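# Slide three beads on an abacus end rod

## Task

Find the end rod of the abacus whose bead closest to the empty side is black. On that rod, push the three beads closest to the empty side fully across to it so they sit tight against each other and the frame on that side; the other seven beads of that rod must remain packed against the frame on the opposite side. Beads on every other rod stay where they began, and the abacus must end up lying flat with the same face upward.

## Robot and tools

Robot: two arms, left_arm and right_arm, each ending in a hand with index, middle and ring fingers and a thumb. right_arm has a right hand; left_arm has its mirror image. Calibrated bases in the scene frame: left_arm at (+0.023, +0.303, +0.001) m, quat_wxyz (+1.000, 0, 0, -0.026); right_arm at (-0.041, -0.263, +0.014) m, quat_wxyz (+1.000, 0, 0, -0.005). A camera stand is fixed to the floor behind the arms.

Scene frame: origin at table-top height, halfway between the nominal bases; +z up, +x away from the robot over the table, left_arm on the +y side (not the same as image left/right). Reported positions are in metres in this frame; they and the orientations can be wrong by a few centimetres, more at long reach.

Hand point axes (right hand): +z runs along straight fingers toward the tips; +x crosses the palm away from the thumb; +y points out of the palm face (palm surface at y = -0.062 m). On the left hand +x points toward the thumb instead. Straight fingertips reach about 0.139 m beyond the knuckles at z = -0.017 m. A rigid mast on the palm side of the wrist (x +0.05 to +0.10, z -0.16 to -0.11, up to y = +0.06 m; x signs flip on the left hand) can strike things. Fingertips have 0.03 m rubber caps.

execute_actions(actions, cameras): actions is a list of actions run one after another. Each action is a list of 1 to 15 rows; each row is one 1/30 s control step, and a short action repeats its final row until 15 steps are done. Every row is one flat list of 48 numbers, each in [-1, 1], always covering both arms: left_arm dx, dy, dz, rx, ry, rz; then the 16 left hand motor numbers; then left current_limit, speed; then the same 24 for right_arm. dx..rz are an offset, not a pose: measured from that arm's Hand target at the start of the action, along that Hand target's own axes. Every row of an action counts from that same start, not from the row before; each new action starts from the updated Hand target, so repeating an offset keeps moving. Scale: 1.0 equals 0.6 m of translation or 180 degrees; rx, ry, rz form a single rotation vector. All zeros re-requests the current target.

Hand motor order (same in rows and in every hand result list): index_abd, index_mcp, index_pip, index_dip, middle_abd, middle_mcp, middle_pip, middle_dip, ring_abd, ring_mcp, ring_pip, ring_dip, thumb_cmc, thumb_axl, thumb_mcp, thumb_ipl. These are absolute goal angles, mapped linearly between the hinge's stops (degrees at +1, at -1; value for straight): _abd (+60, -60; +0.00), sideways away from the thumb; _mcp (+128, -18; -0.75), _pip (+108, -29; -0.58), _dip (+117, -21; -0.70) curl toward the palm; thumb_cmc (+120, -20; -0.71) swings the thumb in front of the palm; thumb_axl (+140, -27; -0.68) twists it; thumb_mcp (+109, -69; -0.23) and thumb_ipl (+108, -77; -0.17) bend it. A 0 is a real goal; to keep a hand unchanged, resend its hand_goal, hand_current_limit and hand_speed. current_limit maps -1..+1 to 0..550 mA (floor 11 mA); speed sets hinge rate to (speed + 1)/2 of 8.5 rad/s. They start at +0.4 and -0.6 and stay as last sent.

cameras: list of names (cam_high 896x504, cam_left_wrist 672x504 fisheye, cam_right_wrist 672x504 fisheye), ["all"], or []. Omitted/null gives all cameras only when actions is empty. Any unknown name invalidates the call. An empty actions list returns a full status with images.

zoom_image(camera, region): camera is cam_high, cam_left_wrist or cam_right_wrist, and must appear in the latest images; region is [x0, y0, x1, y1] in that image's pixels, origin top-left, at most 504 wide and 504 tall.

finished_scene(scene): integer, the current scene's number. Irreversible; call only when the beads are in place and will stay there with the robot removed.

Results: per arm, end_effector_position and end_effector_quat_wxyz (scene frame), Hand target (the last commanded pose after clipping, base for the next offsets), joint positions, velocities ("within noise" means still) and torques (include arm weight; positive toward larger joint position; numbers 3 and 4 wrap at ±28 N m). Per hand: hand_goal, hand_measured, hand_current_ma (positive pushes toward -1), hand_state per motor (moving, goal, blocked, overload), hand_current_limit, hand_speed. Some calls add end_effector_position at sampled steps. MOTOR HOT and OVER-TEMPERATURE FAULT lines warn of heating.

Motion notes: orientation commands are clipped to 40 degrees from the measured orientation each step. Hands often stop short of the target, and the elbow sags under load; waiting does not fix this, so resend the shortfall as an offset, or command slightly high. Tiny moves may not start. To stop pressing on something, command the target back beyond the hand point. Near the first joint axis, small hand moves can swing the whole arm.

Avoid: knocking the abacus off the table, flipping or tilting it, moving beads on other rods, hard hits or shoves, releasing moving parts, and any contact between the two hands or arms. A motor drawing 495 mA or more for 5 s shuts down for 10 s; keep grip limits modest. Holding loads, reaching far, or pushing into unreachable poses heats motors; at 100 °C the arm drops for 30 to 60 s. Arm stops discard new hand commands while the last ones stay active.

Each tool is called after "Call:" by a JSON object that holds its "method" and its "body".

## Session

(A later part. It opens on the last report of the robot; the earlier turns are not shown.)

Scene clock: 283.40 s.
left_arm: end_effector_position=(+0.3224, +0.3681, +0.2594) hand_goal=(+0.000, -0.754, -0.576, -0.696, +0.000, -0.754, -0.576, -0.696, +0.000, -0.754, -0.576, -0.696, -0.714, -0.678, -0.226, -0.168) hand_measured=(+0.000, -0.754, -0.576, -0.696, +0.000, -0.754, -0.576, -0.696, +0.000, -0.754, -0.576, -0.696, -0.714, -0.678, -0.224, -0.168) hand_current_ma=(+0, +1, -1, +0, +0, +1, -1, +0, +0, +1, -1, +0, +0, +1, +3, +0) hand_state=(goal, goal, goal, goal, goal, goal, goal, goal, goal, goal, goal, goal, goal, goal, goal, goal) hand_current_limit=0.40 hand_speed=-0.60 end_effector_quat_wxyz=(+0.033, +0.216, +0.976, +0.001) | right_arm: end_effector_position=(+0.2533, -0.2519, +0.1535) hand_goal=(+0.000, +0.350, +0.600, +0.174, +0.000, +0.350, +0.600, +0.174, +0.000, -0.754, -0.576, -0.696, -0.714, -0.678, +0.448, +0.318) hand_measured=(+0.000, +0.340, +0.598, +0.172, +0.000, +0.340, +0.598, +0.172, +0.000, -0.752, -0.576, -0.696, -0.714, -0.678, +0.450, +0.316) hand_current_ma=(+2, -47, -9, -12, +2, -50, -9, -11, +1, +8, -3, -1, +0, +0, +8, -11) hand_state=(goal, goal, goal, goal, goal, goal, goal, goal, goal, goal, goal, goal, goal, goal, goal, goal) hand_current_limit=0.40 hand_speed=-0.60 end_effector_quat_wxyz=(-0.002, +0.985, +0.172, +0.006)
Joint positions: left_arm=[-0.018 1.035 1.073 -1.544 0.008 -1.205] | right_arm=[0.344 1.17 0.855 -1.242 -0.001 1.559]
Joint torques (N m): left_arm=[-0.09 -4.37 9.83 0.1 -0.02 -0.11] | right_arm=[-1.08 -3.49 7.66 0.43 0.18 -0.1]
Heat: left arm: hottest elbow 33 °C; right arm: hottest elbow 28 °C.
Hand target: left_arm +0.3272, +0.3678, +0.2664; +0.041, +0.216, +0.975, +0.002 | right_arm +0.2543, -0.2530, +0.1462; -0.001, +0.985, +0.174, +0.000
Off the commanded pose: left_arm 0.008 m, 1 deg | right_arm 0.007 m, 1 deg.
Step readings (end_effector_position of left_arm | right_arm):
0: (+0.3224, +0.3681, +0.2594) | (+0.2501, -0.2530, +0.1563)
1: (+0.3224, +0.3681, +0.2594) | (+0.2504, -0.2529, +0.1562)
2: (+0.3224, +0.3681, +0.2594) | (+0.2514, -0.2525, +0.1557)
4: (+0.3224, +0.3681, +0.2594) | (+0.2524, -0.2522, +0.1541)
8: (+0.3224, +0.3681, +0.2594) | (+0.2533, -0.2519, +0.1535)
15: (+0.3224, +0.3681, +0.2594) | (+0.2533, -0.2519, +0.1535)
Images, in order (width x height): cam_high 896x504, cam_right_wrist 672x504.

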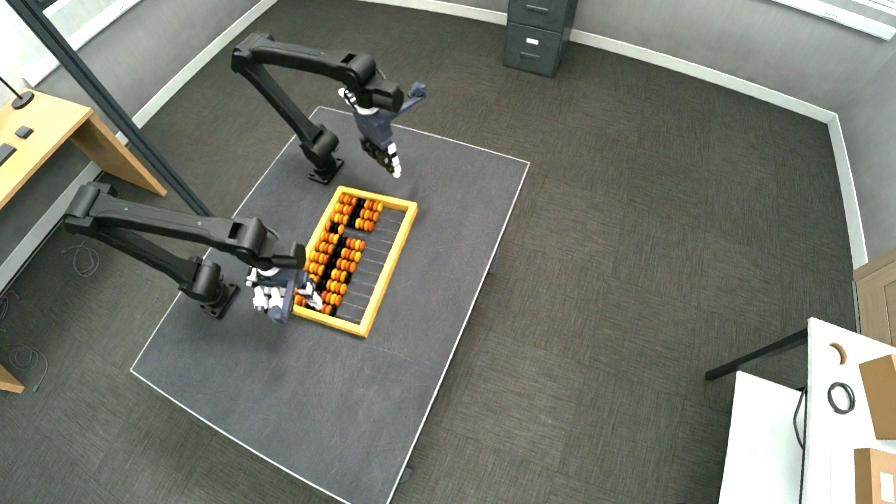

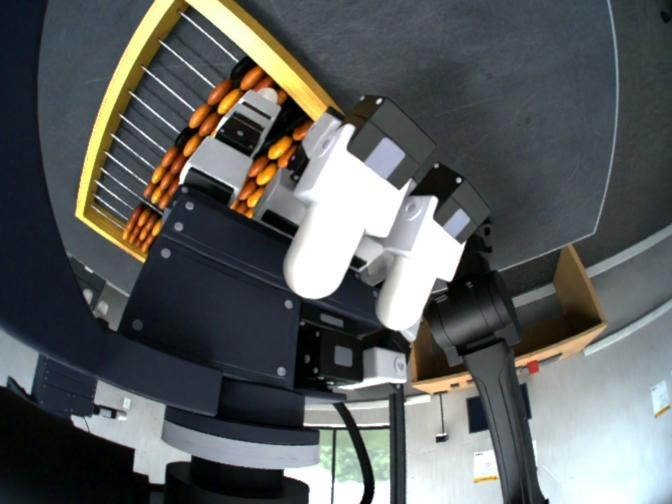

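Call:
{"method": "execute_actions", "body": {"actions": [[[0,0,0,0,0,0,0,-0.754,-0.576,-0.696,0,-0.754,-0.576,-0.696,0,-0.754,-0.576,-0.696,-0.714,-0.678,-0.226,-0.168,0.4,-0.6,0.0327,0.0078,0,0,0,0,0,0.35,0.6,0.174,0,0.35,0.6,0.174,0,-0.754,-0.576,-0.696,-0.714,-0.678,0.449,0.319,0.4,-0.6]]], "cameras": ["cam_high","cam_right_wrist"]}}

Call:
{"method": "zoom_image", "body": {"camera": "cam_high", "region": [300, 280, 360, 340]}}

Call:
{"method": "zoom_image", "body": {"camera": "cam_right_wrist", "region": [190, 20, 340, 150]}}

Scene clock: 288.93 s.
left_arm: end_effector_position=(+0.3224, +0.3681, +0.2594) hand_goal=(+0.000, -0.754, -0.576, -0.696, +0.000, -0.754, -0.576, -0.696, +0.000, -0.754, -0.576, -0.696, -0.714, -0.678, -0.226, -0.168) hand_measured=(+0.000, -0.754, -0.576, -0.696, +0.000, -0.754, -0.576, -0.696, +0.000, -0.754, -0.576, -0.696, -0.714, -0.678, -0.224, -0.168) hand_current_ma=(+0, +1, -1, +0, +0, +1, -1, +0, +0, +1, -1, +0, +0, +1, +3, +0) hand_state=(goal, goal, goal, goal, goal, goal, goal, goal, goal, goal, goal, goal, goal, goal, goal, goal) hand_current_limit=0.40 hand_speed=-0.60 end_effector_quat_wxyz=(+0.033, +0.216, +0.976, +0.001) | right_arm: end_effector_position=(+0.2626, -0.2495, +0.1430) hand_goal=(+0.000, +0.350, +0.600, +0.174, +0.000, +0.350, +0.600, +0.174, +0.000, -0.754, -0.576, -0.696, -0.714, -0.678, +0.448, +0.318) hand_measured=(+0.000, +0.340, +0.598, +0.172, +0.000, +0.340, +0.598, +0.172, +0.002, -0.750, -0.576, -0.696, -0.714, -0.678, +0.450, +0.316) hand_current_ma=(+2, -47, -9, -12, +2, -50, -9, -11, +4, +15, +1, -1, +0, +0, +8, -11) hand_state=(goal, goal, goal, goal, goal, goal, goal, goal, goal, goal, goal, goal, goal, goal, goal, goal) hand_current_limit=0.40 hand_speed=-0.60 end_effector_quat_wxyz=(+0.001, +0.985, +0.173, -0.007)
Joint positions: left_arm=[-0.018 1.035 1.073 -1.544 0.008 -1.205] | right_arm=[0.341 1.227 0.869 -1.226 -0.001 1.554]
Joint torques (N m): left_arm=[-0.09 -4.37 9.85 0.12 -0.03 -0.11] | right_arm=[-1.79 -4.01 9.99 0.16 0.2 -0.17]
Heat: left arm: hottest elbow 33 °C; right arm: hottest elbow 28 °C.
Hand target: left_arm +0.3272, +0.3678, +0.2664; +0.041, +0.216, +0.975, +0.002 | right_arm +0.2744, -0.2506, +0.1462; +0.000, +0.985, +0.174, +0.000
Off the commanded pose: left_arm 0.008 m, 1 deg | right_arm 0.012 m, 1 deg.
Step readings (end_effector_position of left_arm | right_arm):
0: (+0.3224, +0.3681, +0.2594) | (+0.2533, -0.2519, +0.1535)
1: (+0.3224, +0.3681, +0.2594) | (+0.2535, -0.2518, +0.1528)
2: (+0.3224, +0.3681, +0.2594) | (+0.2549, -0.2514, +0.1517)
4: (+0.3224, +0.3681, +0.2594) | (+0.2585, -0.2505, +0.1480)
8: (+0.3224, +0.3681, +0.2594) | (+0.2624, -0.2496, +0.1430)
15: (+0.3224, +0.3681, +0.2594) | (+0.2626, -0.2495, +0.1430)
Images, in order (width x height): cam_high 896x504, cam_right_wrist 672x504.

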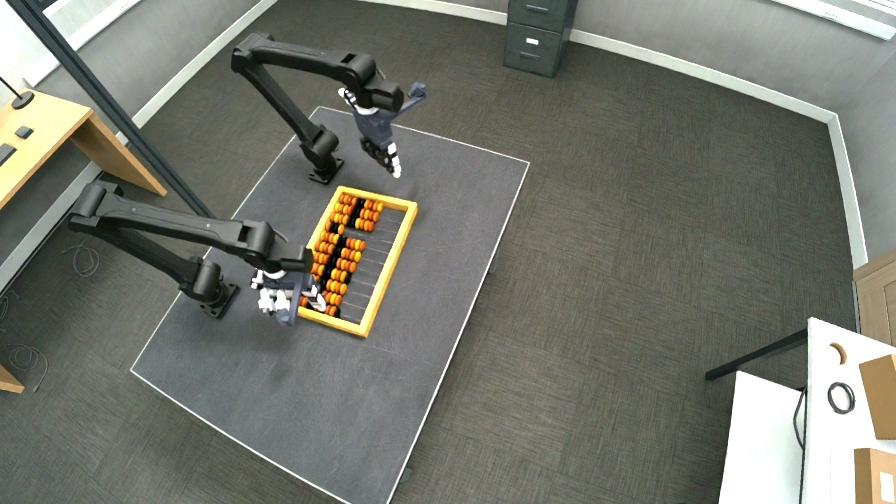

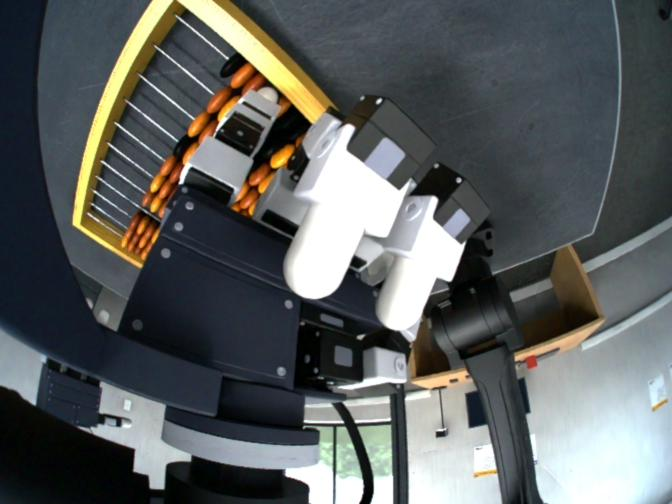

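Scaled by 8.400 from the camera's 896x504 image, which has a finer 1280x720 frame.

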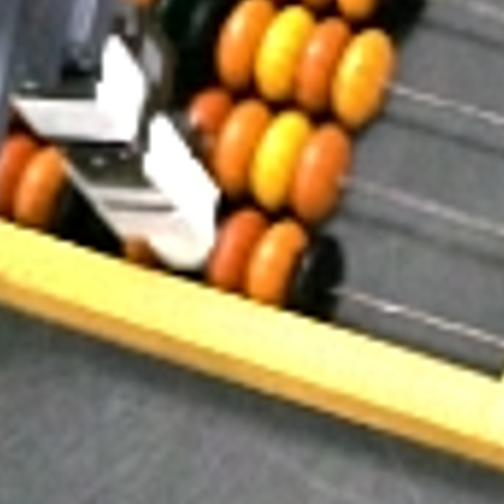

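Scaled by 3.360 from the camera's 672x504 image, which has a finer 960x720 frame.

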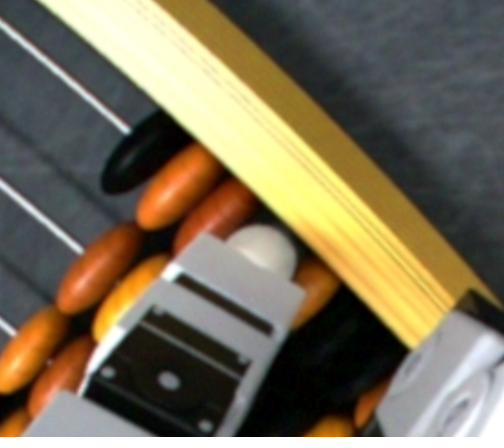

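Call:
{"method": "execute_actions", "body": {"actions": [[[0,0,0,0,0,0,0,-0.754,-0.576,-0.696,0,-0.754,-0.576,-0.696,0,-0.754,-0.576,-0.696,-0.714,-0.678,-0.226,-0.168,0.4,-0.6,0.0327,0.0078,-0.0083,0,0,0,0,0.35,0.6,0.174,0,0.35,0.6,0.174,0,-0.754,-0.576,-0.696,-0.714,-0.678,0.449,0.319,0.4,-0.6]],[[0,0,0,0,0,0,0,-0.754,-0.576,-0.696,0,-0.754,-0.576,-0.696,0,-0.754,-0.576,-0.696,-0.714,-0.678,-0.226,-0.168,0.4,-0.6,0.0327,0.0078,0,0,0,0,0,0.35,0.6,0.174,0,0.35,0.6,0.174,0,-0.754,-0.576,-0.696,-0.714,-0.678,0.449,0.319,0.4,-0.6]]], "cameras": ["cam_high","cam_right_wrist"]}}

Call:
{"method": "zoom_image", "body": {"camera": "cam_high", "region": [310, 280, 370, 340]}}

Call:
{"method": "zoom_image", "body": {"camera": "cam_right_wrist", "region": [190, 20, 340, 150]}}

Scene clock: 296.50 s.
left_arm: end_effector_position=(+0.3224, +0.3681, +0.2594) hand_goal=(+0.000, -0.754, -0.576, -0.696, +0.000, -0.754, -0.576, -0.696, +0.000, -0.754, -0.576, -0.696, -0.714, -0.678, -0.226, -0.168) hand_measured=(+0.000, -0.754, -0.576, -0.696, +0.000, -0.754, -0.576, -0.696, +0.000, -0.754, -0.576, -0.696, -0.714, -0.678, -0.224, -0.168) hand_current_ma=(+0, +1, -1, +0, +0, +1, -1, +0, +0, +1, -1, +0, +0, +1, +3, +0) hand_state=(goal, goal, goal, goal, goal, goal, goal, goal, goal, goal, goal, goal, goal, goal, goal, goal) hand_current_limit=0.40 hand_speed=-0.60 end_effector_quat_wxyz=(+0.033, +0.216, +0.976, +0.001) | right_arm: end_effector_position=(+0.2973, -0.2458, +0.1437) hand_goal=(+0.000, +0.350, +0.600, +0.174, +0.000, +0.350, +0.600, +0.174, +0.000, -0.754, -0.576, -0.696, -0.714, -0.678, +0.448, +0.318) hand_measured=(+0.000, +0.340, +0.598, +0.172, +0.000, +0.340, +0.598, +0.172, -0.044, -0.756, -0.578, -0.696, -0.714, -0.678, +0.450, +0.316) hand_current_ma=(+2, -47, -9, -12, +2, -50, -9, -11, -183, -10, -7, -1, +0, +0, +8, -11) hand_state=(goal, goal, goal, goal, goal, goal, goal, goal, blocked, goal, goal, goal, goal, goal, goal, goal) hand_current_limit=0.40 hand_speed=-0.60 end_effector_quat_wxyz=(+0.001, +0.985, +0.173, -0.013)
Joint positions: left_arm=[-0.018 1.035 1.073 -1.544 0.008 -1.205] | right_arm=[0.319 1.329 0.96 -1.228 -0.001 1.533]
Joint torques (N m): left_arm=[-0.09 -4.31 9.83 0.12 -0.03 -0.11] | right_arm=[-1.79 -5.54 11.06 0.1 0.21 -0.17]
Heat: left arm: hottest elbow 33 °C; right arm: hottest elbow 29 °C.
Hand target: left_arm +0.3272, +0.3678, +0.2664; +0.041, +0.216, +0.975, +0.002 | right_arm +0.3144, -0.2460, +0.1512; -0.001, +0.985, +0.174, +0.000
Off the commanded pose: left_arm 0.008 m, 1 deg | right_arm 0.019 m, 2 deg.
Step readings (end_effector_position of left_arm | right_arm):
0: (+0.3224, +0.3681, +0.2594) | (+0.2626, -0.2495, +0.1430)
1: (+0.3224, +0.3681, +0.2594) | (+0.2636, -0.2495, +0.1433)
2: (+0.3224, +0.3681, +0.2594) | (+0.2658, -0.2493, +0.1433)
4: (+0.3224, +0.3681, +0.2594) | (+0.2727, -0.2486, +0.1432)
8: (+0.3224, +0.3681, +0.2594) | (+0.2785, -0.2480, +0.1431)
15: (+0.3224, +0.3681, +0.2594) | (+0.2787, -0.2480, +0.1431)
16: (+0.3224, +0.3681, +0.2594) | (+0.2797, -0.2479, +0.1435)
17: (+0.3224, +0.3681, +0.2594) | (+0.2823, -0.2474, +0.1438)
19: (+0.3224, +0.3681, +0.2594) | (+0.2903, -0.2465, +0.1438)
23: (+0.3224, +0.3681, +0.2594) | (+0.2972, -0.2458, +0.1437)
30: (+0.3224, +0.3681, +0.2594) | (+0.2973, -0.2458, +0.1437)
Images, in order (width x height): cam_high 896x504, cam_right_wrist 672x504.

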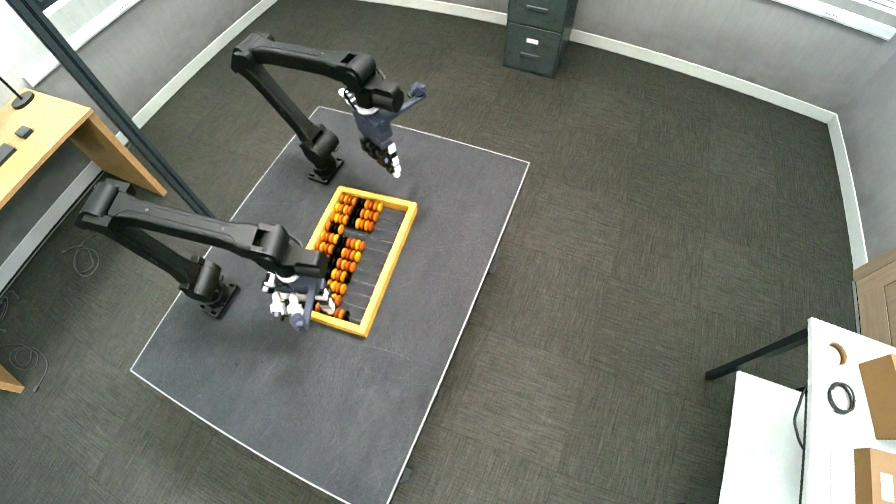

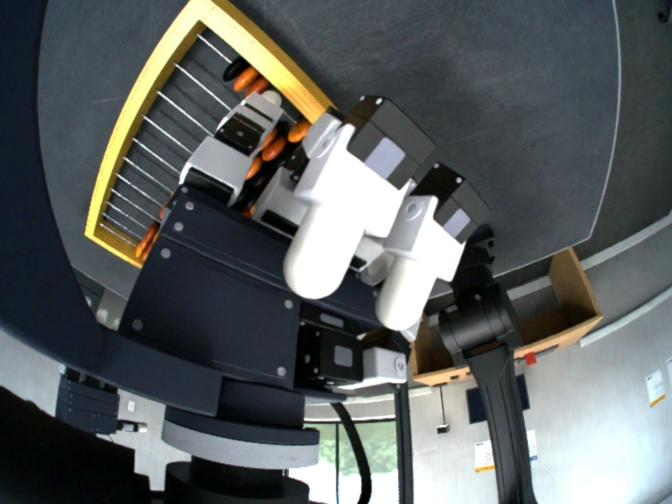

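Scaled by 8.400 from the camera's 896x504 image, which has a finer 1280x720 frame.

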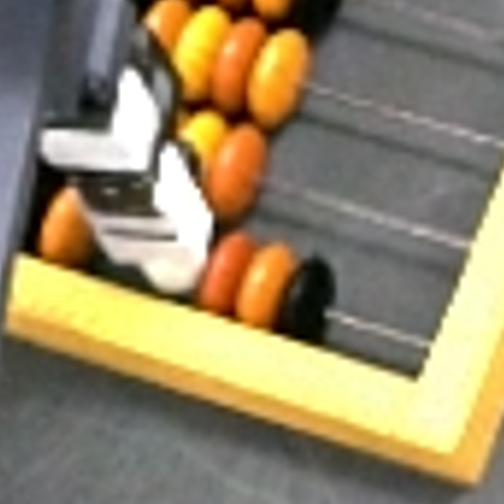

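Scaled by 3.360 from the camera's 672x504 image, which has a finer 960x720 frame.

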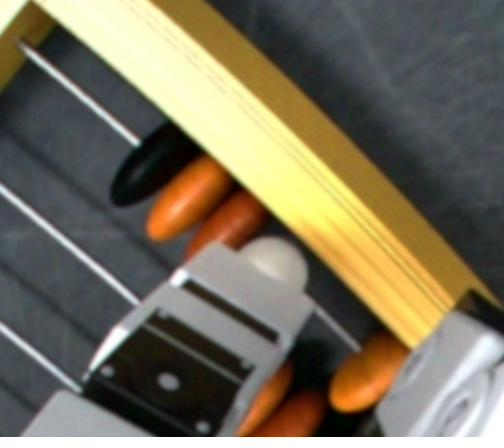

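Call:
{"method": "execute_actions", "body": {"actions": [[[0,0,0,0,0,0,0,-0.754,-0.576,-0.696,0,-0.754,-0.576,-0.696,0,-0.754,-0.576,-0.696,-0.714,-0.678,-0.226,-0.168,0.4,-0.6,0.0145,0.001,-0.01,0,0,0,0,0.35,0.6,0.174,0,0.35,0.6,0.174,0,-0.754,-0.576,-0.696,-0.714,-0.678,0.449,0.319,0.4,-0.6]],[[0,0,0,0,0,0,0,-0.754,-0.576,-0.696,0,-0.754,-0.576,-0.696,0,-0.754,-0.576,-0.696,-0.714,-0.678,-0.226,-0.168,0.4,-0.6,0.0327,0.0078,0,0,0,0,0,0.35,0.6,0.174,0,0.35,0.6,0.174,0,-0.754,-0.576,-0.696,-0.714,-0.678,0.449,0.319,0.4,-0.6]]], "cameras": ["cam_high","cam_right_wrist"]}}

Call:
{"method": "zoom_image", "body": {"camera": "cam_high", "region": [310, 280, 370, 340]}}

Call:
{"method": "zoom_image", "body": {"camera": "cam_right_wrist", "region": [190, 20, 340, 150]}}

Scene clock: 306.50 s.
left_arm: end_effector_position=(+0.3224, +0.3681, +0.2594) hand_goal=(+0.000, -0.754, -0.576, -0.696, +0.000, -0.754, -0.576, -0.696, +0.000, -0.754, -0.576, -0.696, -0.714, -0.678, -0.226, -0.168) hand_measured=(+0.000, -0.754, -0.576, -0.696, +0.000, -0.754, -0.576, -0.696, +0.000, -0.754, -0.576, -0.696, -0.714, -0.678, -0.224, -0.168) hand_current_ma=(+0, +1, -1, +0, +0, +1, -1, +0, +0, +1, -1, +0, +0, +1, +3, +0) hand_state=(goal, goal, goal, goal, goal, goal, goal, goal, goal, goal, goal, goal, goal, goal, goal, goal) hand_current_limit=0.40 hand_speed=-0.60 end_effector_quat_wxyz=(+0.033, +0.216, +0.976, +0.001) | right_arm: end_effector_position=(+0.3276, -0.2401, +0.1486) hand_goal=(+0.000, +0.350, +0.600, +0.174, +0.000, +0.350, +0.600, +0.174, +0.000, -0.754, -0.576, -0.696, -0.714, -0.678, +0.448, +0.318) hand_measured=(+0.000, +0.340, +0.598, +0.172, +0.000, +0.340, +0.598, +0.172, -0.020, -0.754, -0.578, -0.696, -0.714, -0.678, +0.450, +0.316) hand_current_ma=(+2, -47, -9, -12, +2, -50, -9, -11, -80, -4, -8, -1, +0, +0, +8, -11) hand_state=(goal, goal, goal, goal, goal, goal, goal, goal, goal, goal, goal, goal, goal, goal, goal, goal) hand_current_limit=0.40 hand_speed=-0.60 end_effector_quat_wxyz=(+0.001, +0.985, +0.173, -0.011)
Joint positions: left_arm=[-0.018 1.035 1.073 -1.544 0.008 -1.205] | right_arm=[0.309 1.402 1.044 -1.236 -0.001 1.523]
Joint torques (N m): left_arm=[-0.09 -4.37 9.84 0.1 -0.03 -0.11] | right_arm=[-1.73 -6.95 11.12 -0.14 0.21 -0.17]
Heat: left arm: hottest elbow 33 °C; right arm: hottest elbow 28 °C.
Hand target: left_arm +0.3272, +0.3678, +0.2664; +0.041, +0.216, +0.975, +0.002 | right_arm +0.3429, -0.2412, +0.1571; -0.001, +0.985, +0.174, +0.000
Off the commanded pose: left_arm 0.008 m, 1 deg | right_arm 0.017 m, 1 deg.
Step readings (end_effector_position of left_arm | right_arm):
0: (+0.3224, +0.3681, +0.2594) | (+0.2973, -0.2458, +0.1437)
1: (+0.3224, +0.3681, +0.2594) | (+0.2977, -0.2457, +0.1442)
2: (+0.3224, +0.3681, +0.2594) | (+0.2986, -0.2454, +0.1449)
4: (+0.3224, +0.3681, +0.2594) | (+0.3028, -0.2441, +0.1465)
8: (+0.3224, +0.3681, +0.2594) | (+0.3068, -0.2428, +0.1480)
15: (+0.3224, +0.3681, +0.2594) | (+0.3068, -0.2428, +0.1480)
16: (+0.3224, +0.3681, +0.2594) | (+0.3078, -0.2426, +0.1483)
17: (+0.3224, +0.3681, +0.2594) | (+0.3105, -0.2422, +0.1489)
19: (+0.3224, +0.3681, +0.2594) | (+0.3196, -0.2409, +0.1495)
23: (+0.3224, +0.3681, +0.2594) | (+0.3275, -0.2401, +0.1487)
30: (+0.3224, +0.3681, +0.2594) | (+0.3276, -0.2401, +0.1486)
Images, in order (width x height): cam_high 896x504, cam_right_wrist 672x504.

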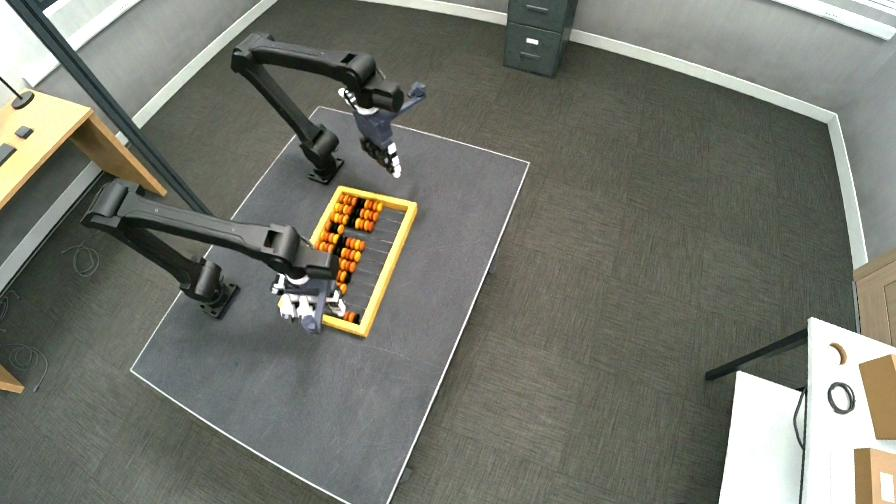

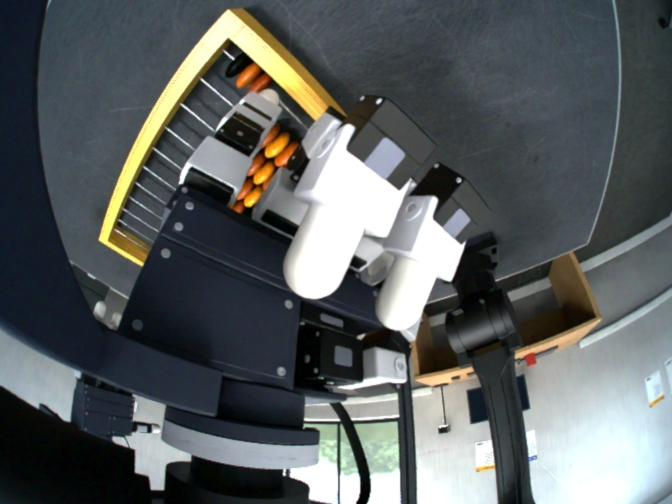

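Scaled by 8.400 from the camera's 896x504 image, which has a finer 1280x720 frame.

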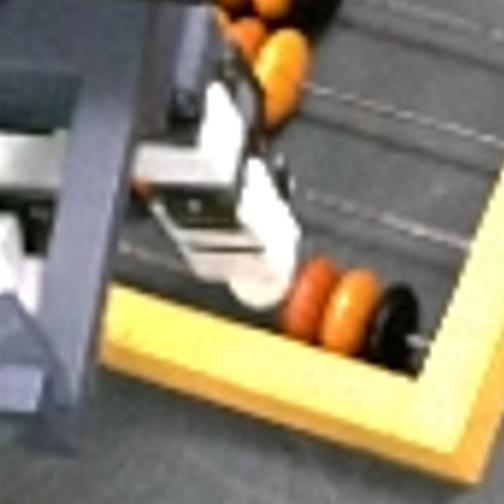

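Scaled by 3.360 from the camera's 672x504 image, which has a finer 960x720 frame.

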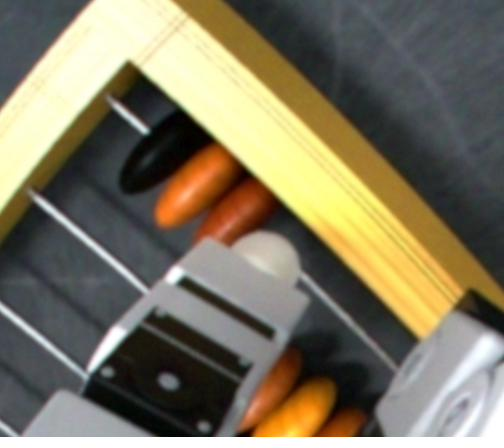

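Call:
{"method": "execute_actions", "body": {"actions": [[[0,0,0,0,0,0,0,-0.754,-0.576,-0.696,0,-0.754,-0.576,-0.696,0,-0.754,-0.576,-0.696,-0.714,-0.678,-0.226,-0.168,0.4,-0.6,0.0229,0.0055,0,0,0,0,0,0.35,0.6,0.174,0,0.35,0.6,0.174,0,-0.754,-0.576,-0.696,-0.714,-0.678,0.449,0.319,0.4,-0.6]]], "cameras": ["cam_high","cam_right_wrist"]}}

Call:
{"method": "zoom_image", "body": {"camera": "cam_high", "region": [310, 280, 370, 340]}}

Call:
{"method": "zoom_image", "body": {"camera": "cam_right_wrist", "region": [190, 20, 340, 150]}}

Scene clock: 311.23 s.
left_arm: end_effector_position=(+0.3224, +0.3681, +0.2594) hand_goal=(+0.000, -0.754, -0.576, -0.696, +0.000, -0.754, -0.576, -0.696, +0.000, -0.754, -0.576, -0.696, -0.714, -0.678, -0.226, -0.168) hand_measured=(+0.000, -0.754, -0.576, -0.696, +0.000, -0.754, -0.576, -0.696, +0.000, -0.754, -0.576, -0.696, -0.714, -0.678, -0.224, -0.168) hand_current_ma=(+0, +1, -1, +0, +0, +1, -1, +0, +0, +1, -1, +0, +0, +1, +3, +0) hand_state=(goal, goal, goal, goal, goal, goal, goal, goal, goal, goal, goal, goal, goal, goal, goal, goal) hand_current_limit=0.40 hand_speed=-0.60 end_effector_quat_wxyz=(+0.033, +0.216, +0.976, +0.001) | right_arm: end_effector_position=(+0.3406, -0.2383, +0.1492) hand_goal=(+0.000, +0.350, +0.600, +0.174, +0.000, +0.350, +0.600, +0.174, +0.000, -0.754, -0.576, -0.696, -0.714, -0.678, +0.448, +0.318) hand_measured=(+0.000, +0.340, +0.598, +0.172, +0.000, +0.340, +0.598, +0.172, -0.020, -0.754, -0.578, -0.696, -0.714, -0.678, +0.450, +0.316) hand_current_ma=(+2, -47, -9, -12, +2, -50, -9, -11, -79, -4, -8, -1, +0, +0, +8, -11) hand_state=(goal, goal, goal, goal, goal, goal, goal, goal, goal, goal, goal, goal, goal, goal, goal, goal) hand_current_limit=0.40 hand_speed=-0.60 end_effector_quat_wxyz=(+0.001, +0.985, +0.173, -0.011)
Joint positions: left_arm=[-0.018 1.035 1.073 -1.544 0.008 -1.205] | right_arm=[0.304 1.433 1.079 -1.237 -0.001 1.517]
Joint torques (N m): left_arm=[-0.03 -4.37 9.83 0.12 -0.03 -0.11] | right_arm=[-1.79 -7.06 11.37 -0.16 0.21 -0.17]
Heat: left arm: hottest elbow 33 °C; right arm: hottest elbow 29 °C.
Hand target: left_arm +0.3272, +0.3678, +0.2664; +0.041, +0.216, +0.975, +0.002 | right_arm +0.3568, -0.2396, +0.1572; +0.000, +0.985, +0.174, +0.000
Off the commanded pose: left_arm 0.008 m, 1 deg | right_arm 0.018 m, 1 deg.
Step readings (end_effector_position of left_arm | right_arm):
0: (+0.3224, +0.3681, +0.2594) | (+0.3277, -0.2401, +0.1486)
1: (+0.3224, +0.3681, +0.2594) | (+0.3282, -0.2400, +0.1489)
2: (+0.3224, +0.3681, +0.2594) | (+0.3302, -0.2396, +0.1491)
4: (+0.3224, +0.3681, +0.2594) | (+0.3356, -0.2388, +0.1495)
8: (+0.3224, +0.3681, +0.2594) | (+0.3405, -0.2383, +0.1492)
15: (+0.3224, +0.3681, +0.2594) | (+0.3406, -0.2383, +0.1492)
Images, in order (width x height): cam_high 896x504, cam_right_wrist 672x504.

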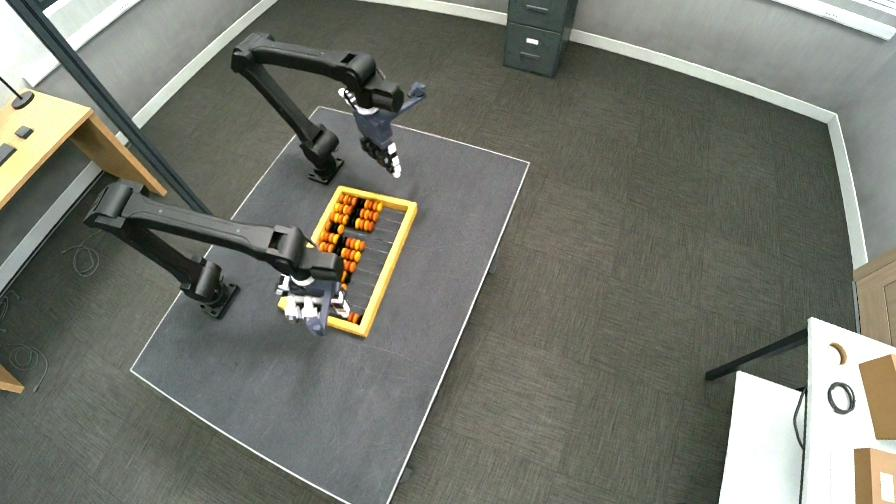

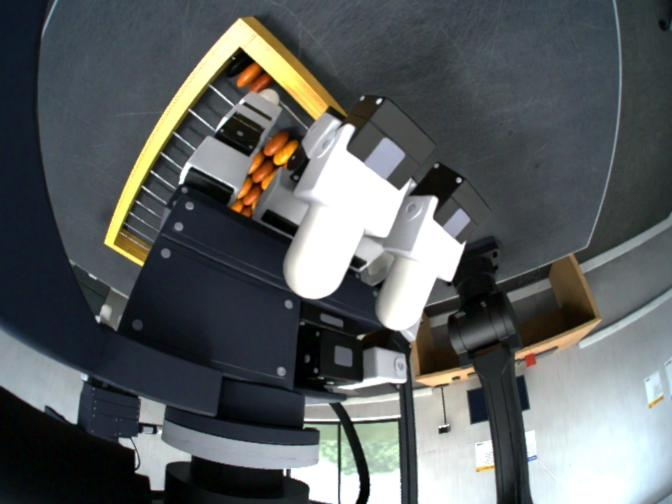

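Scaled by 8.400 from the camera's 896x504 image, which has a finer 1280x720 frame.

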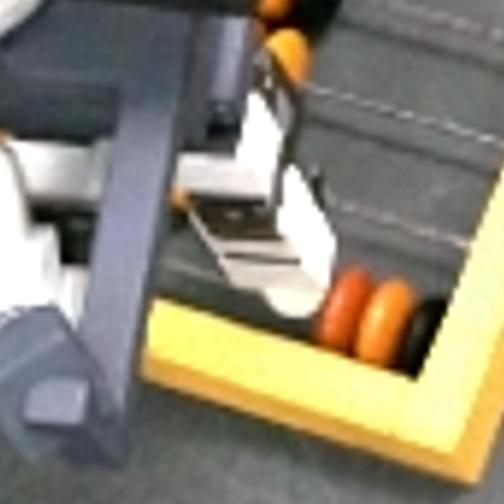

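Scaled by 3.360 from the camera's 672x504 image, which has a finer 960x720 frame.

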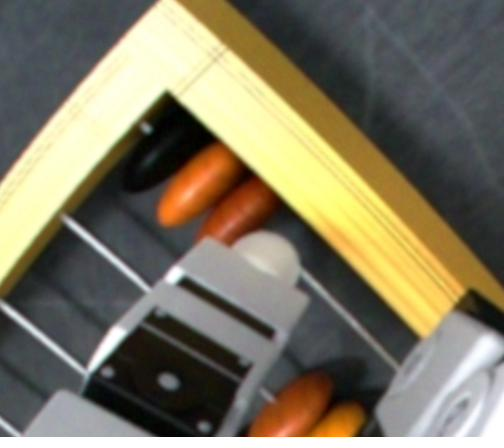

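Call:
{"method": "execute_actions", "body": {"actions": [[[0,0,0,0,0,0,0,-0.754,-0.576,-0.696,0,-0.754,-0.576,-0.696,0,-0.754,-0.576,-0.696,-0.714,-0.678,-0.226,-0.168,0.4,-0.6,0.0082,0.002,0,0,0,0,0,0.35,0.6,0.174,0,0.35,0.6,0.174,0,-0.754,-0.576,-0.696,-0.714,-0.678,0.449,0.319,0.4,-0.6]]], "cameras": ["cam_high","cam_right_wrist"]}}

Call:
{"method": "zoom_image", "body": {"camera": "cam_high", "region": [310, 280, 370, 340]}}

Call:
{"method": "zoom_image", "body": {"camera": "cam_right_wrist", "region": [190, 20, 340, 150]}}

Scene clock: 317.53 s.
left_arm: end_effector_position=(+0.3224, +0.3681, +0.2594) hand_goal=(+0.000, -0.754, -0.576, -0.696, +0.000, -0.754, -0.576, -0.696, +0.000, -0.754, -0.576, -0.696, -0.714, -0.678, -0.226, -0.168) hand_measured=(+0.000, -0.754, -0.576, -0.696, +0.000, -0.754, -0.576, -0.696, +0.000, -0.754, -0.576, -0.696, -0.714, -0.678, -0.224, -0.168) hand_current_ma=(+0, +1, -1, +0, +0, +1, -1, +0, +0, +1, -1, +0, +0, +1, +3, +0) hand_state=(goal, goal, goal, goal, goal, goal, goal, goal, goal, goal, goal, goal, goal, goal, goal, goal) hand_current_limit=0.40 hand_speed=-0.60 end_effector_quat_wxyz=(+0.033, +0.216, +0.976, +0.001) | right_arm: end_effector_position=(+0.3442, -0.2376, +0.1495) hand_goal=(+0.000, +0.350, +0.600, +0.174, +0.000, +0.350, +0.600, +0.174, +0.000, -0.754, -0.576, -0.696, -0.714, -0.678, +0.448, +0.318) hand_measured=(+0.000, +0.340, +0.598, +0.172, +0.000, +0.340, +0.598, +0.172, -0.022, -0.754, -0.578, -0.696, -0.714, -0.678, +0.450, +0.316) hand_current_ma=(+2, -47, -9, -12, +2, -50, -9, -11, -94, -4, -8, -1, +0, +0, +8, -11) hand_state=(goal, goal, goal, goal, goal, goal, goal, goal, blocked, goal, goal, goal, goal, goal, goal, goal) hand_current_limit=0.40 hand_speed=-0.60 end_effector_quat_wxyz=(+0.001, +0.985, +0.173, -0.010)
Joint positions: left_arm=[-0.018 1.035 1.073 -1.544 0.008 -1.205] | right_arm=[0.302 1.442 1.088 -1.237 -0.001 1.515]
Joint torques (N m): left_arm=[-0.03 -4.31 9.84 0.13 -0.03 -0.11] | right_arm=[-1.9 -6.95 11.64 -0.18 0.21 -0.17]
Heat: left arm: hottest elbow 33 °C; right arm: hottest elbow 29 °C.
Hand target: left_arm +0.3272, +0.3678, +0.2664; +0.041, +0.216, +0.975, +0.002 | right_arm +0.3619, -0.2390, +0.1573; -0.001, +0.985, +0.174, +0.000
Off the commanded pose: left_arm 0.008 m, 1 deg | right_arm 0.019 m, 1 deg.
Step readings (end_effector_position of left_arm | right_arm):
0: (+0.3224, +0.3681, +0.2594) | (+0.3406, -0.2383, +0.1492)
1: (+0.3224, +0.3681, +0.2594) | (+0.3409, -0.2383, +0.1493)
2: (+0.3224, +0.3681, +0.2594) | (+0.3416, -0.2381, +0.1494)
4: (+0.3224, +0.3681, +0.2594) | (+0.3432, -0.2378, +0.1495)
8: (+0.3224, +0.3681, +0.2594) | (+0.3441, -0.2377, +0.1493)
15: (+0.3224, +0.3681, +0.2594) | (+0.3442, -0.2376, +0.1495)
Images, in order (width x height): cam_high 896x504, cam_right_wrist 672x504.

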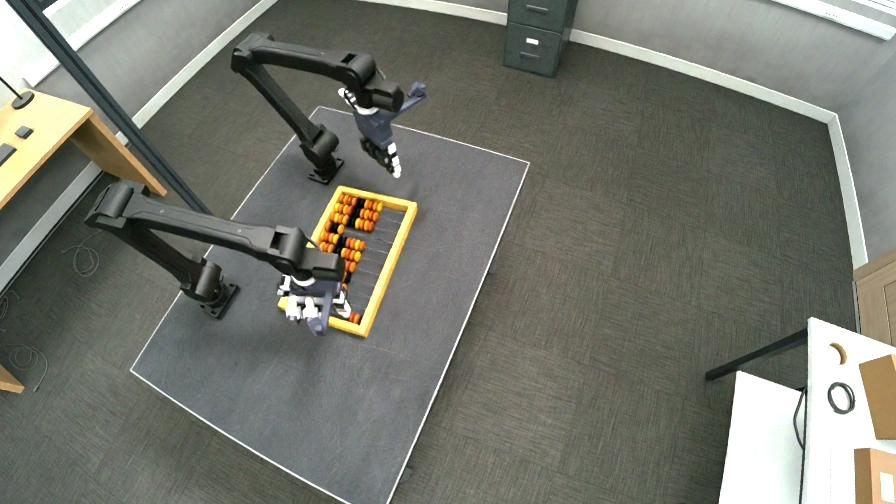

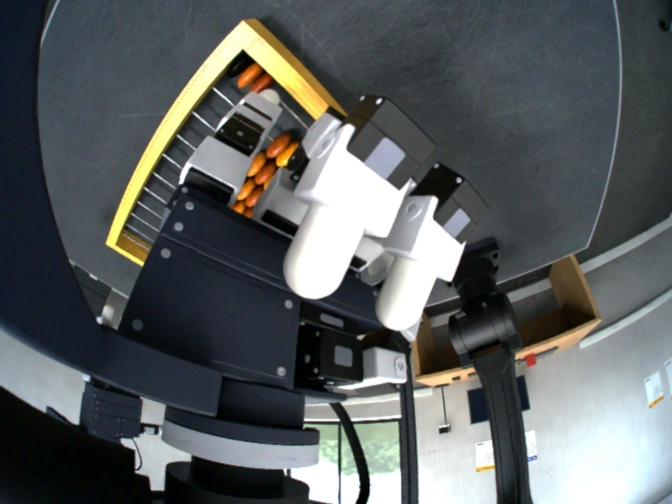

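Scaled by 8.400 from the camera's 896x504 image, which has a finer 1280x720 frame.

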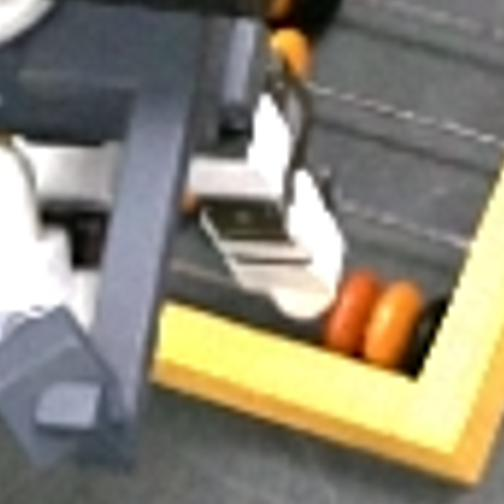

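Scaled by 3.360 from the camera's 672x504 image, which has a finer 960x720 frame.

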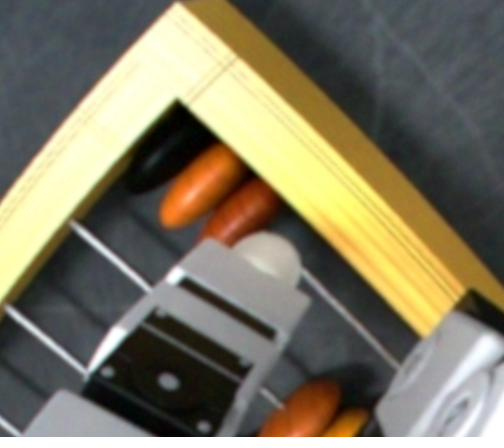

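Call:
{"method": "execute_actions", "body": {"actions": [[[0,0,0,0,0,0,0,-0.754,-0.576,-0.696,0,-0.754,-0.576,-0.696,0,-0.754,-0.576,-0.696,-0.714,-0.678,-0.226,-0.168,0.4,-0.6,0.0065,0.0016,0,0,0,0,0,0.35,0.6,0.174,0,0.35,0.6,0.174,0,-0.754,-0.576,-0.696,-0.714,-0.678,0.449,0.319,0.4,-0.6]]], "cameras": ["cam_high","cam_right_wrist"]}}

Call:
{"method": "zoom_image", "body": {"camera": "cam_high", "region": [310, 280, 370, 340]}}

Call:
{"method": "zoom_image", "body": {"camera": "cam_right_wrist", "region": [210, 40, 300, 120]}}

Scene clock: 321.73 s.
left_arm: end_effector_position=(+0.3224, +0.3681, +0.2594) hand_goal=(+0.000, -0.754, -0.576, -0.696, +0.000, -0.754, -0.576, -0.696, +0.000, -0.754, -0.576, -0.696, -0.714, -0.678, -0.226, -0.168) hand_measured=(+0.000, -0.754, -0.576, -0.696, +0.000, -0.754, -0.576, -0.696, +0.000, -0.754, -0.576, -0.696, -0.714, -0.678, -0.224, -0.168) hand_current_ma=(+0, +1, -1, +0, +0, +1, -1, +0, +0, +1, -1, +0, +0, +1, +3, +0) hand_state=(goal, goal, goal, goal, goal, goal, goal, goal, goal, goal, goal, goal, goal, goal, goal, goal) hand_current_limit=0.40 hand_speed=-0.60 end_effector_quat_wxyz=(+0.033, +0.216, +0.976, +0.001) | right_arm: end_effector_position=(+0.3463, -0.2373, +0.1498) hand_goal=(+0.000, +0.350, +0.600, +0.174, +0.000, +0.350, +0.600, +0.174, +0.000, -0.754, -0.576, -0.696, -0.714, -0.678, +0.448, +0.318) hand_measured=(+0.000, +0.340, +0.598, +0.172, +0.000, +0.340, +0.598, +0.172, -0.034, -0.756, -0.578, -0.696, -0.714, -0.678, +0.450, +0.316) hand_current_ma=(+2, -47, -9, -12, +2, -50, -9, -11, -144, -11, -8, -1, +0, +0, +8, -11) hand_state=(goal, goal, goal, goal, goal, goal, goal, goal, blocked, goal, goal, goal, goal, goal, goal, goal) hand_current_limit=0.40 hand_speed=-0.60 end_effector_quat_wxyz=(+0.001, +0.985, +0.174, -0.011)
Joint positions: left_arm=[-0.018 1.035 1.073 -1.544 0.008 -1.205] | right_arm=[0.302 1.449 1.096 -1.242 -0.001 1.514]
Joint torques (N m): left_arm=[-0.09 -4.31 9.85 0.13 -0.02 -0.11] | right_arm=[-2.02 -6.83 11.85 -0.03 0.21 -0.18]
Heat: left arm: hottest elbow 34 °C; right arm: hottest elbow 29 °C.
Hand target: left_arm +0.3272, +0.3678, +0.2664; +0.041, +0.216, +0.975, +0.002 | right_arm +0.3660, -0.2386, +0.1573; -0.001, +0.985, +0.174, +0.000
Off the commanded pose: left_arm 0.008 m, 1 deg | right_arm 0.021 m, 1 deg.
Step readings (end_effector_position of left_arm | right_arm):
0: (+0.3224, +0.3681, +0.2594) | (+0.3442, -0.2376, +0.1495)
1: (+0.3224, +0.3681, +0.2594) | (+0.3444, -0.2377, +0.1495)
2: (+0.3224, +0.3681, +0.2594) | (+0.3448, -0.2376, +0.1496)
4: (+0.3224, +0.3681, +0.2594) | (+0.3456, -0.2375, +0.1494)
8: (+0.3224, +0.3681, +0.2594) | (+0.3463, -0.2373, +0.1498)
15: (+0.3224, +0.3681, +0.2594) | (+0.3463, -0.2373, +0.1498)
Images, in order (width x height): cam_high 896x504, cam_right_wrist 672x504.

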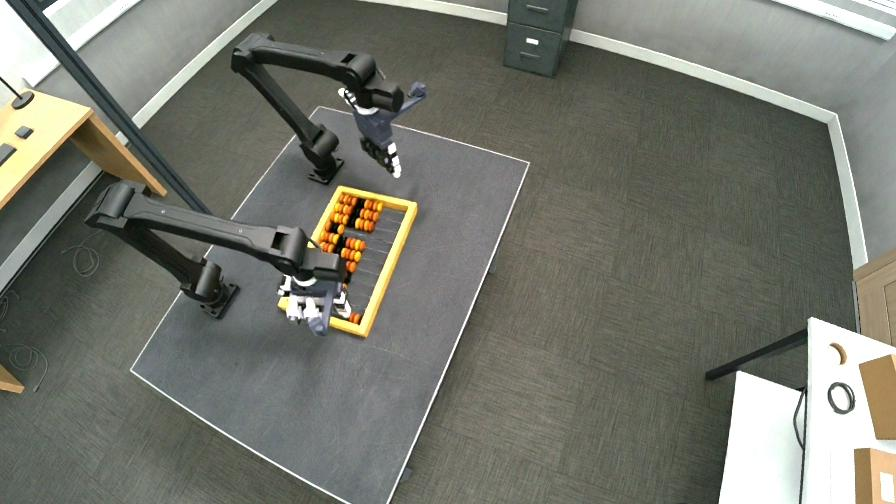

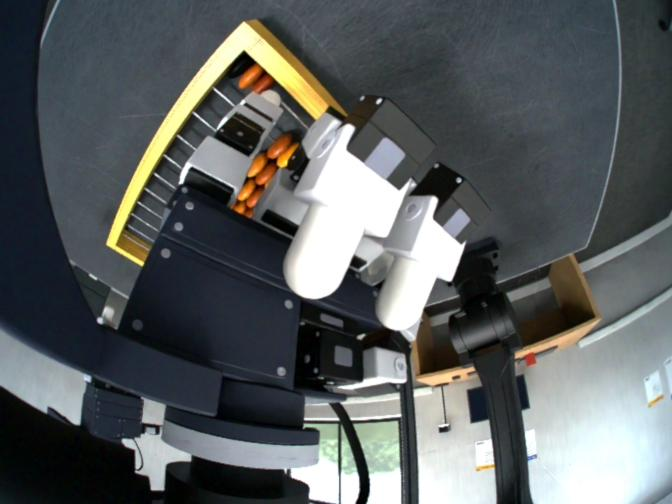

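Scaled by 8.400 from the camera's 896x504 image, which has a finer 1280x720 frame.

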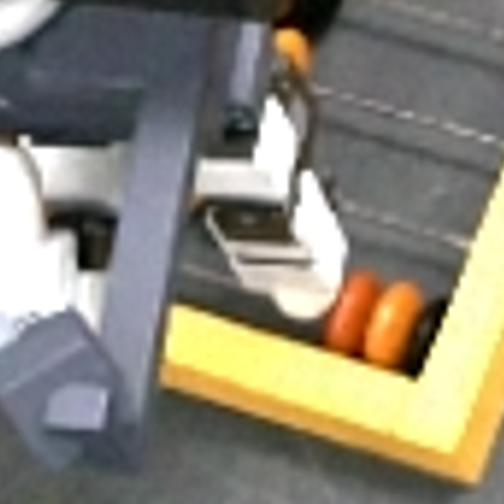

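Scaled by 5.600 from the camera's 672x504 image, which has a finer 960x720 frame.

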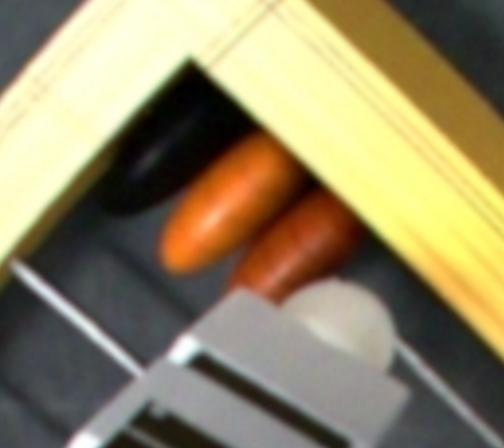

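Call:
{"method": "execute_actions", "body": {"actions": [[[0,0,0,0,0,0,0,-0.754,-0.576,-0.696,0,-0.754,-0.576,-0.696,0,-0.754,-0.576,-0.696,-0.714,-0.678,-0.226,-0.168,0.4,-0.6,-0.0488,-0.0121,0,0,0,0,0,0.35,0.6,0.174,0,0.35,0.6,0.174,0,-0.754,-0.576,-0.696,-0.714,-0.678,0.449,0.319,0.4,-0.6]],[[0,0,0,0,0,0,0,-0.754,-0.576,-0.696,0,-0.754,-0.576,-0.696,0,-0.754,-0.576,-0.696,-0.714,-0.678,-0.226,-0.168,0.4,-0.6,0,0,-0.09,0,0,0,0,0.35,0.6,0.174,0,0.35,0.6,0.174,0,-0.754,-0.576,-0.696,-0.714,-0.678,0.449,0.319,0.4,-0.6]],[[0,0,0,0,0,0,0,-0.754,-0.576,-0.696,0,-0.754,-0.576,-0.696,0,-0.754,-0.576,-0.696,-0.714,-0.678,-0.226,-0.168,0.4,-0.6,-0.03,0.12,-0.04,0,0,0,0,0.35,0.6,0.174,0,0.35,0.6,0.174,0,-0.754,-0.576,-0.696,-0.714,-0.678,0.449,0.319,0.4,-0.6]]], "cameras": ["cam_high","cam_right_wrist"]}}

Call:
{"method": "zoom_image", "body": {"camera": "cam_high", "region": [275, 250, 375, 350]}}

Call:
{"method": "zoom_image", "body": {"camera": "cam_right_wrist", "region": [60, 0, 340, 260]}}

Scene clock: 330.57 s.
left_arm: end_effector_position=(+0.3224, +0.3681, +0.2594) hand_goal=(+0.000, -0.754, -0.576, -0.696, +0.000, -0.754, -0.576, -0.696, +0.000, -0.754, -0.576, -0.696, -0.714, -0.678, -0.226, -0.168) hand_measured=(+0.000, -0.754, -0.576, -0.696, +0.000, -0.754, -0.576, -0.696, +0.000, -0.754, -0.576, -0.696, -0.714, -0.678, -0.224, -0.168) hand_current_ma=(+0, +1, -1, +0, +0, +1, -1, +0, +0, +1, -1, +0, +0, +1, +3, +0) hand_state=(goal, goal, goal, goal, goal, goal, goal, goal, goal, goal, goal, goal, goal, goal, goal, goal) hand_current_limit=0.40 hand_speed=-0.60 end_effector_quat_wxyz=(+0.033, +0.216, +0.976, +0.001) | right_arm: end_effector_position=(+0.3317, -0.3224, +0.2212) hand_goal=(+0.000, +0.350, +0.600, +0.174, +0.000, +0.350, +0.600, +0.174, +0.000, -0.754, -0.576, -0.696, -0.714, -0.678, +0.448, +0.318) hand_measured=(+0.000, +0.340, +0.598, +0.172, +0.000, +0.340, +0.598, +0.172, -0.002, -0.752, -0.578, -0.696, -0.714, -0.678, +0.450, +0.316) hand_current_ma=(+2, -49, -9, -12, +2, -50, -8, -11, -6, +9, -7, -1, -4, -3, +10, -11) hand_state=(goal, goal, goal, goal, goal, goal, goal, goal, goal, goal, goal, goal, goal, goal, goal, goal) hand_current_limit=0.40 hand_speed=-0.60 end_effector_quat_wxyz=(+0.001, +0.987, +0.159, -0.013)
Joint positions: left_arm=[-0.018 1.035 1.073 -1.544 0.008 -1.205] | right_arm=[0.091 1.331 1.172 -1.439 0.003 1.333]
Joint torques (N m): left_arm=[-0.09 -4.37 9.84 0.13 -0.03 -0.11] | right_arm=[0.32 -7.06 11.71 -0.43 0.04 -0.18]
Heat: left arm: hottest elbow 34 °C; right arm: hottest elbow 30 °C.
Hand target: left_arm +0.3272, +0.3678, +0.2664; +0.041, +0.216, +0.975, +0.002 | right_arm +0.3436, -0.3158, +0.2352; +0.000, +0.985, +0.174, +0.000
Off the commanded pose: left_arm 0.008 m, 1 deg | right_arm 0.019 m, 2 deg.
Step readings (end_effector_position of left_arm | right_arm):
0: (+0.3224, +0.3681, +0.2594) | (+0.3463, -0.2375, +0.1498)
1: (+0.3224, +0.3681, +0.2594) | (+0.3452, -0.2378, +0.1497)
2: (+0.3224, +0.3681, +0.2594) | (+0.3427, -0.2386, +0.1496)
4: (+0.3224, +0.3681, +0.2594) | (+0.3372, -0.2402, +0.1514)
8: (+0.3224, +0.3681, +0.2594) | (+0.3351, -0.2409, +0.1575)
15: (+0.3224, +0.3681, +0.2594) | (+0.3351, -0.2409, +0.1584)
16: (+0.3224, +0.3681, +0.2594) | (+0.3327, -0.2416, +0.1609)
17: (+0.3224, +0.3681, +0.2594) | (+0.3281, -0.2430, +0.1654)
19: (+0.3224, +0.3681, +0.2594) | (+0.3234, -0.2444, +0.1785)
23: (+0.3224, +0.3681, +0.2594) | (+0.3262, -0.2435, +0.1983)
30: (+0.3224, +0.3681, +0.2594) | (+0.3275, -0.2432, +0.2028)
31: (+0.3224, +0.3681, +0.2594) | (+0.3271, -0.2470, +0.2032)
32: (+0.3224, +0.3681, +0.2594) | (+0.3264, -0.2555, +0.2043)
34: (+0.3224, +0.3681, +0.2594) | (+0.3243, -0.2860, +0.2087)
38: (+0.3224, +0.3681, +0.2594) | (+0.3259, -0.3238, +0.2183)
45: (+0.3224, +0.3681, +0.2594) | (+0.3312, -0.3224, +0.2212)
Images, in order (width x height): cam_high 896x504, cam_right_wrist 672x504.

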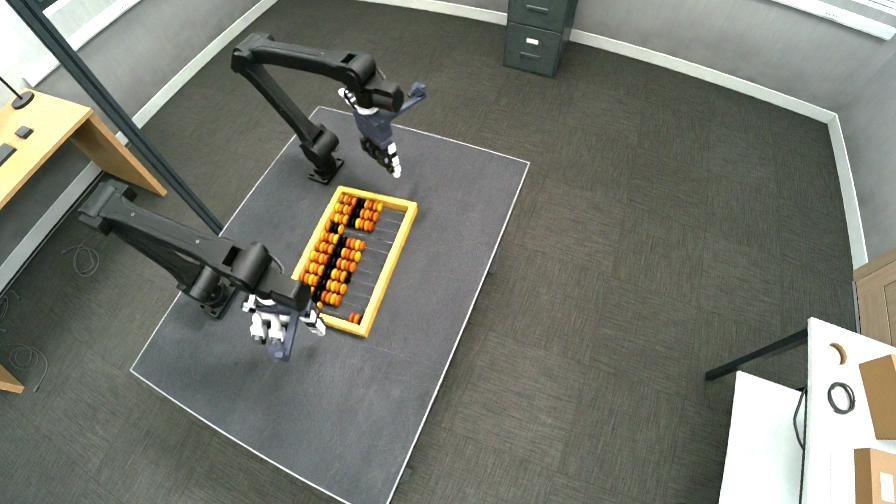

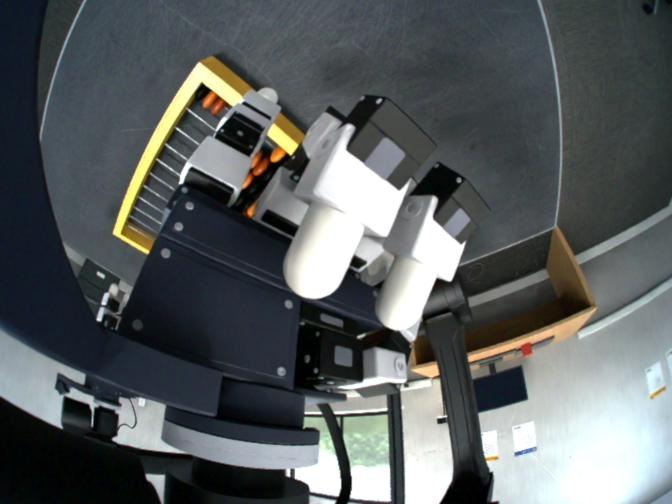

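Scaled by 5.040 from the camera's 896x504 image, which has a finer 1280x720 frame.

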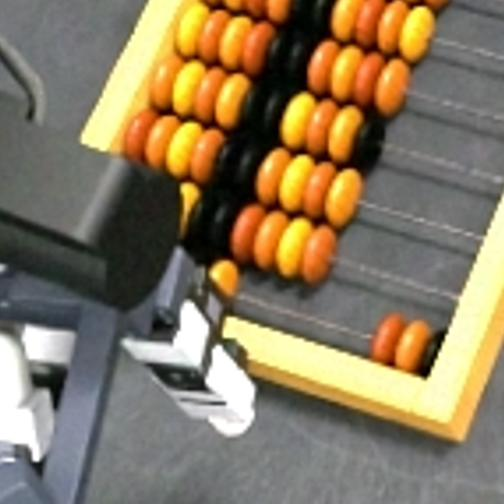

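Scaled by 1.800 from the camera's 672x504 image, which has a finer 960x720 frame.

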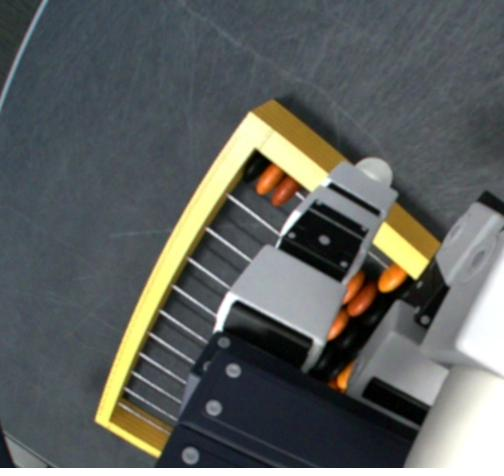

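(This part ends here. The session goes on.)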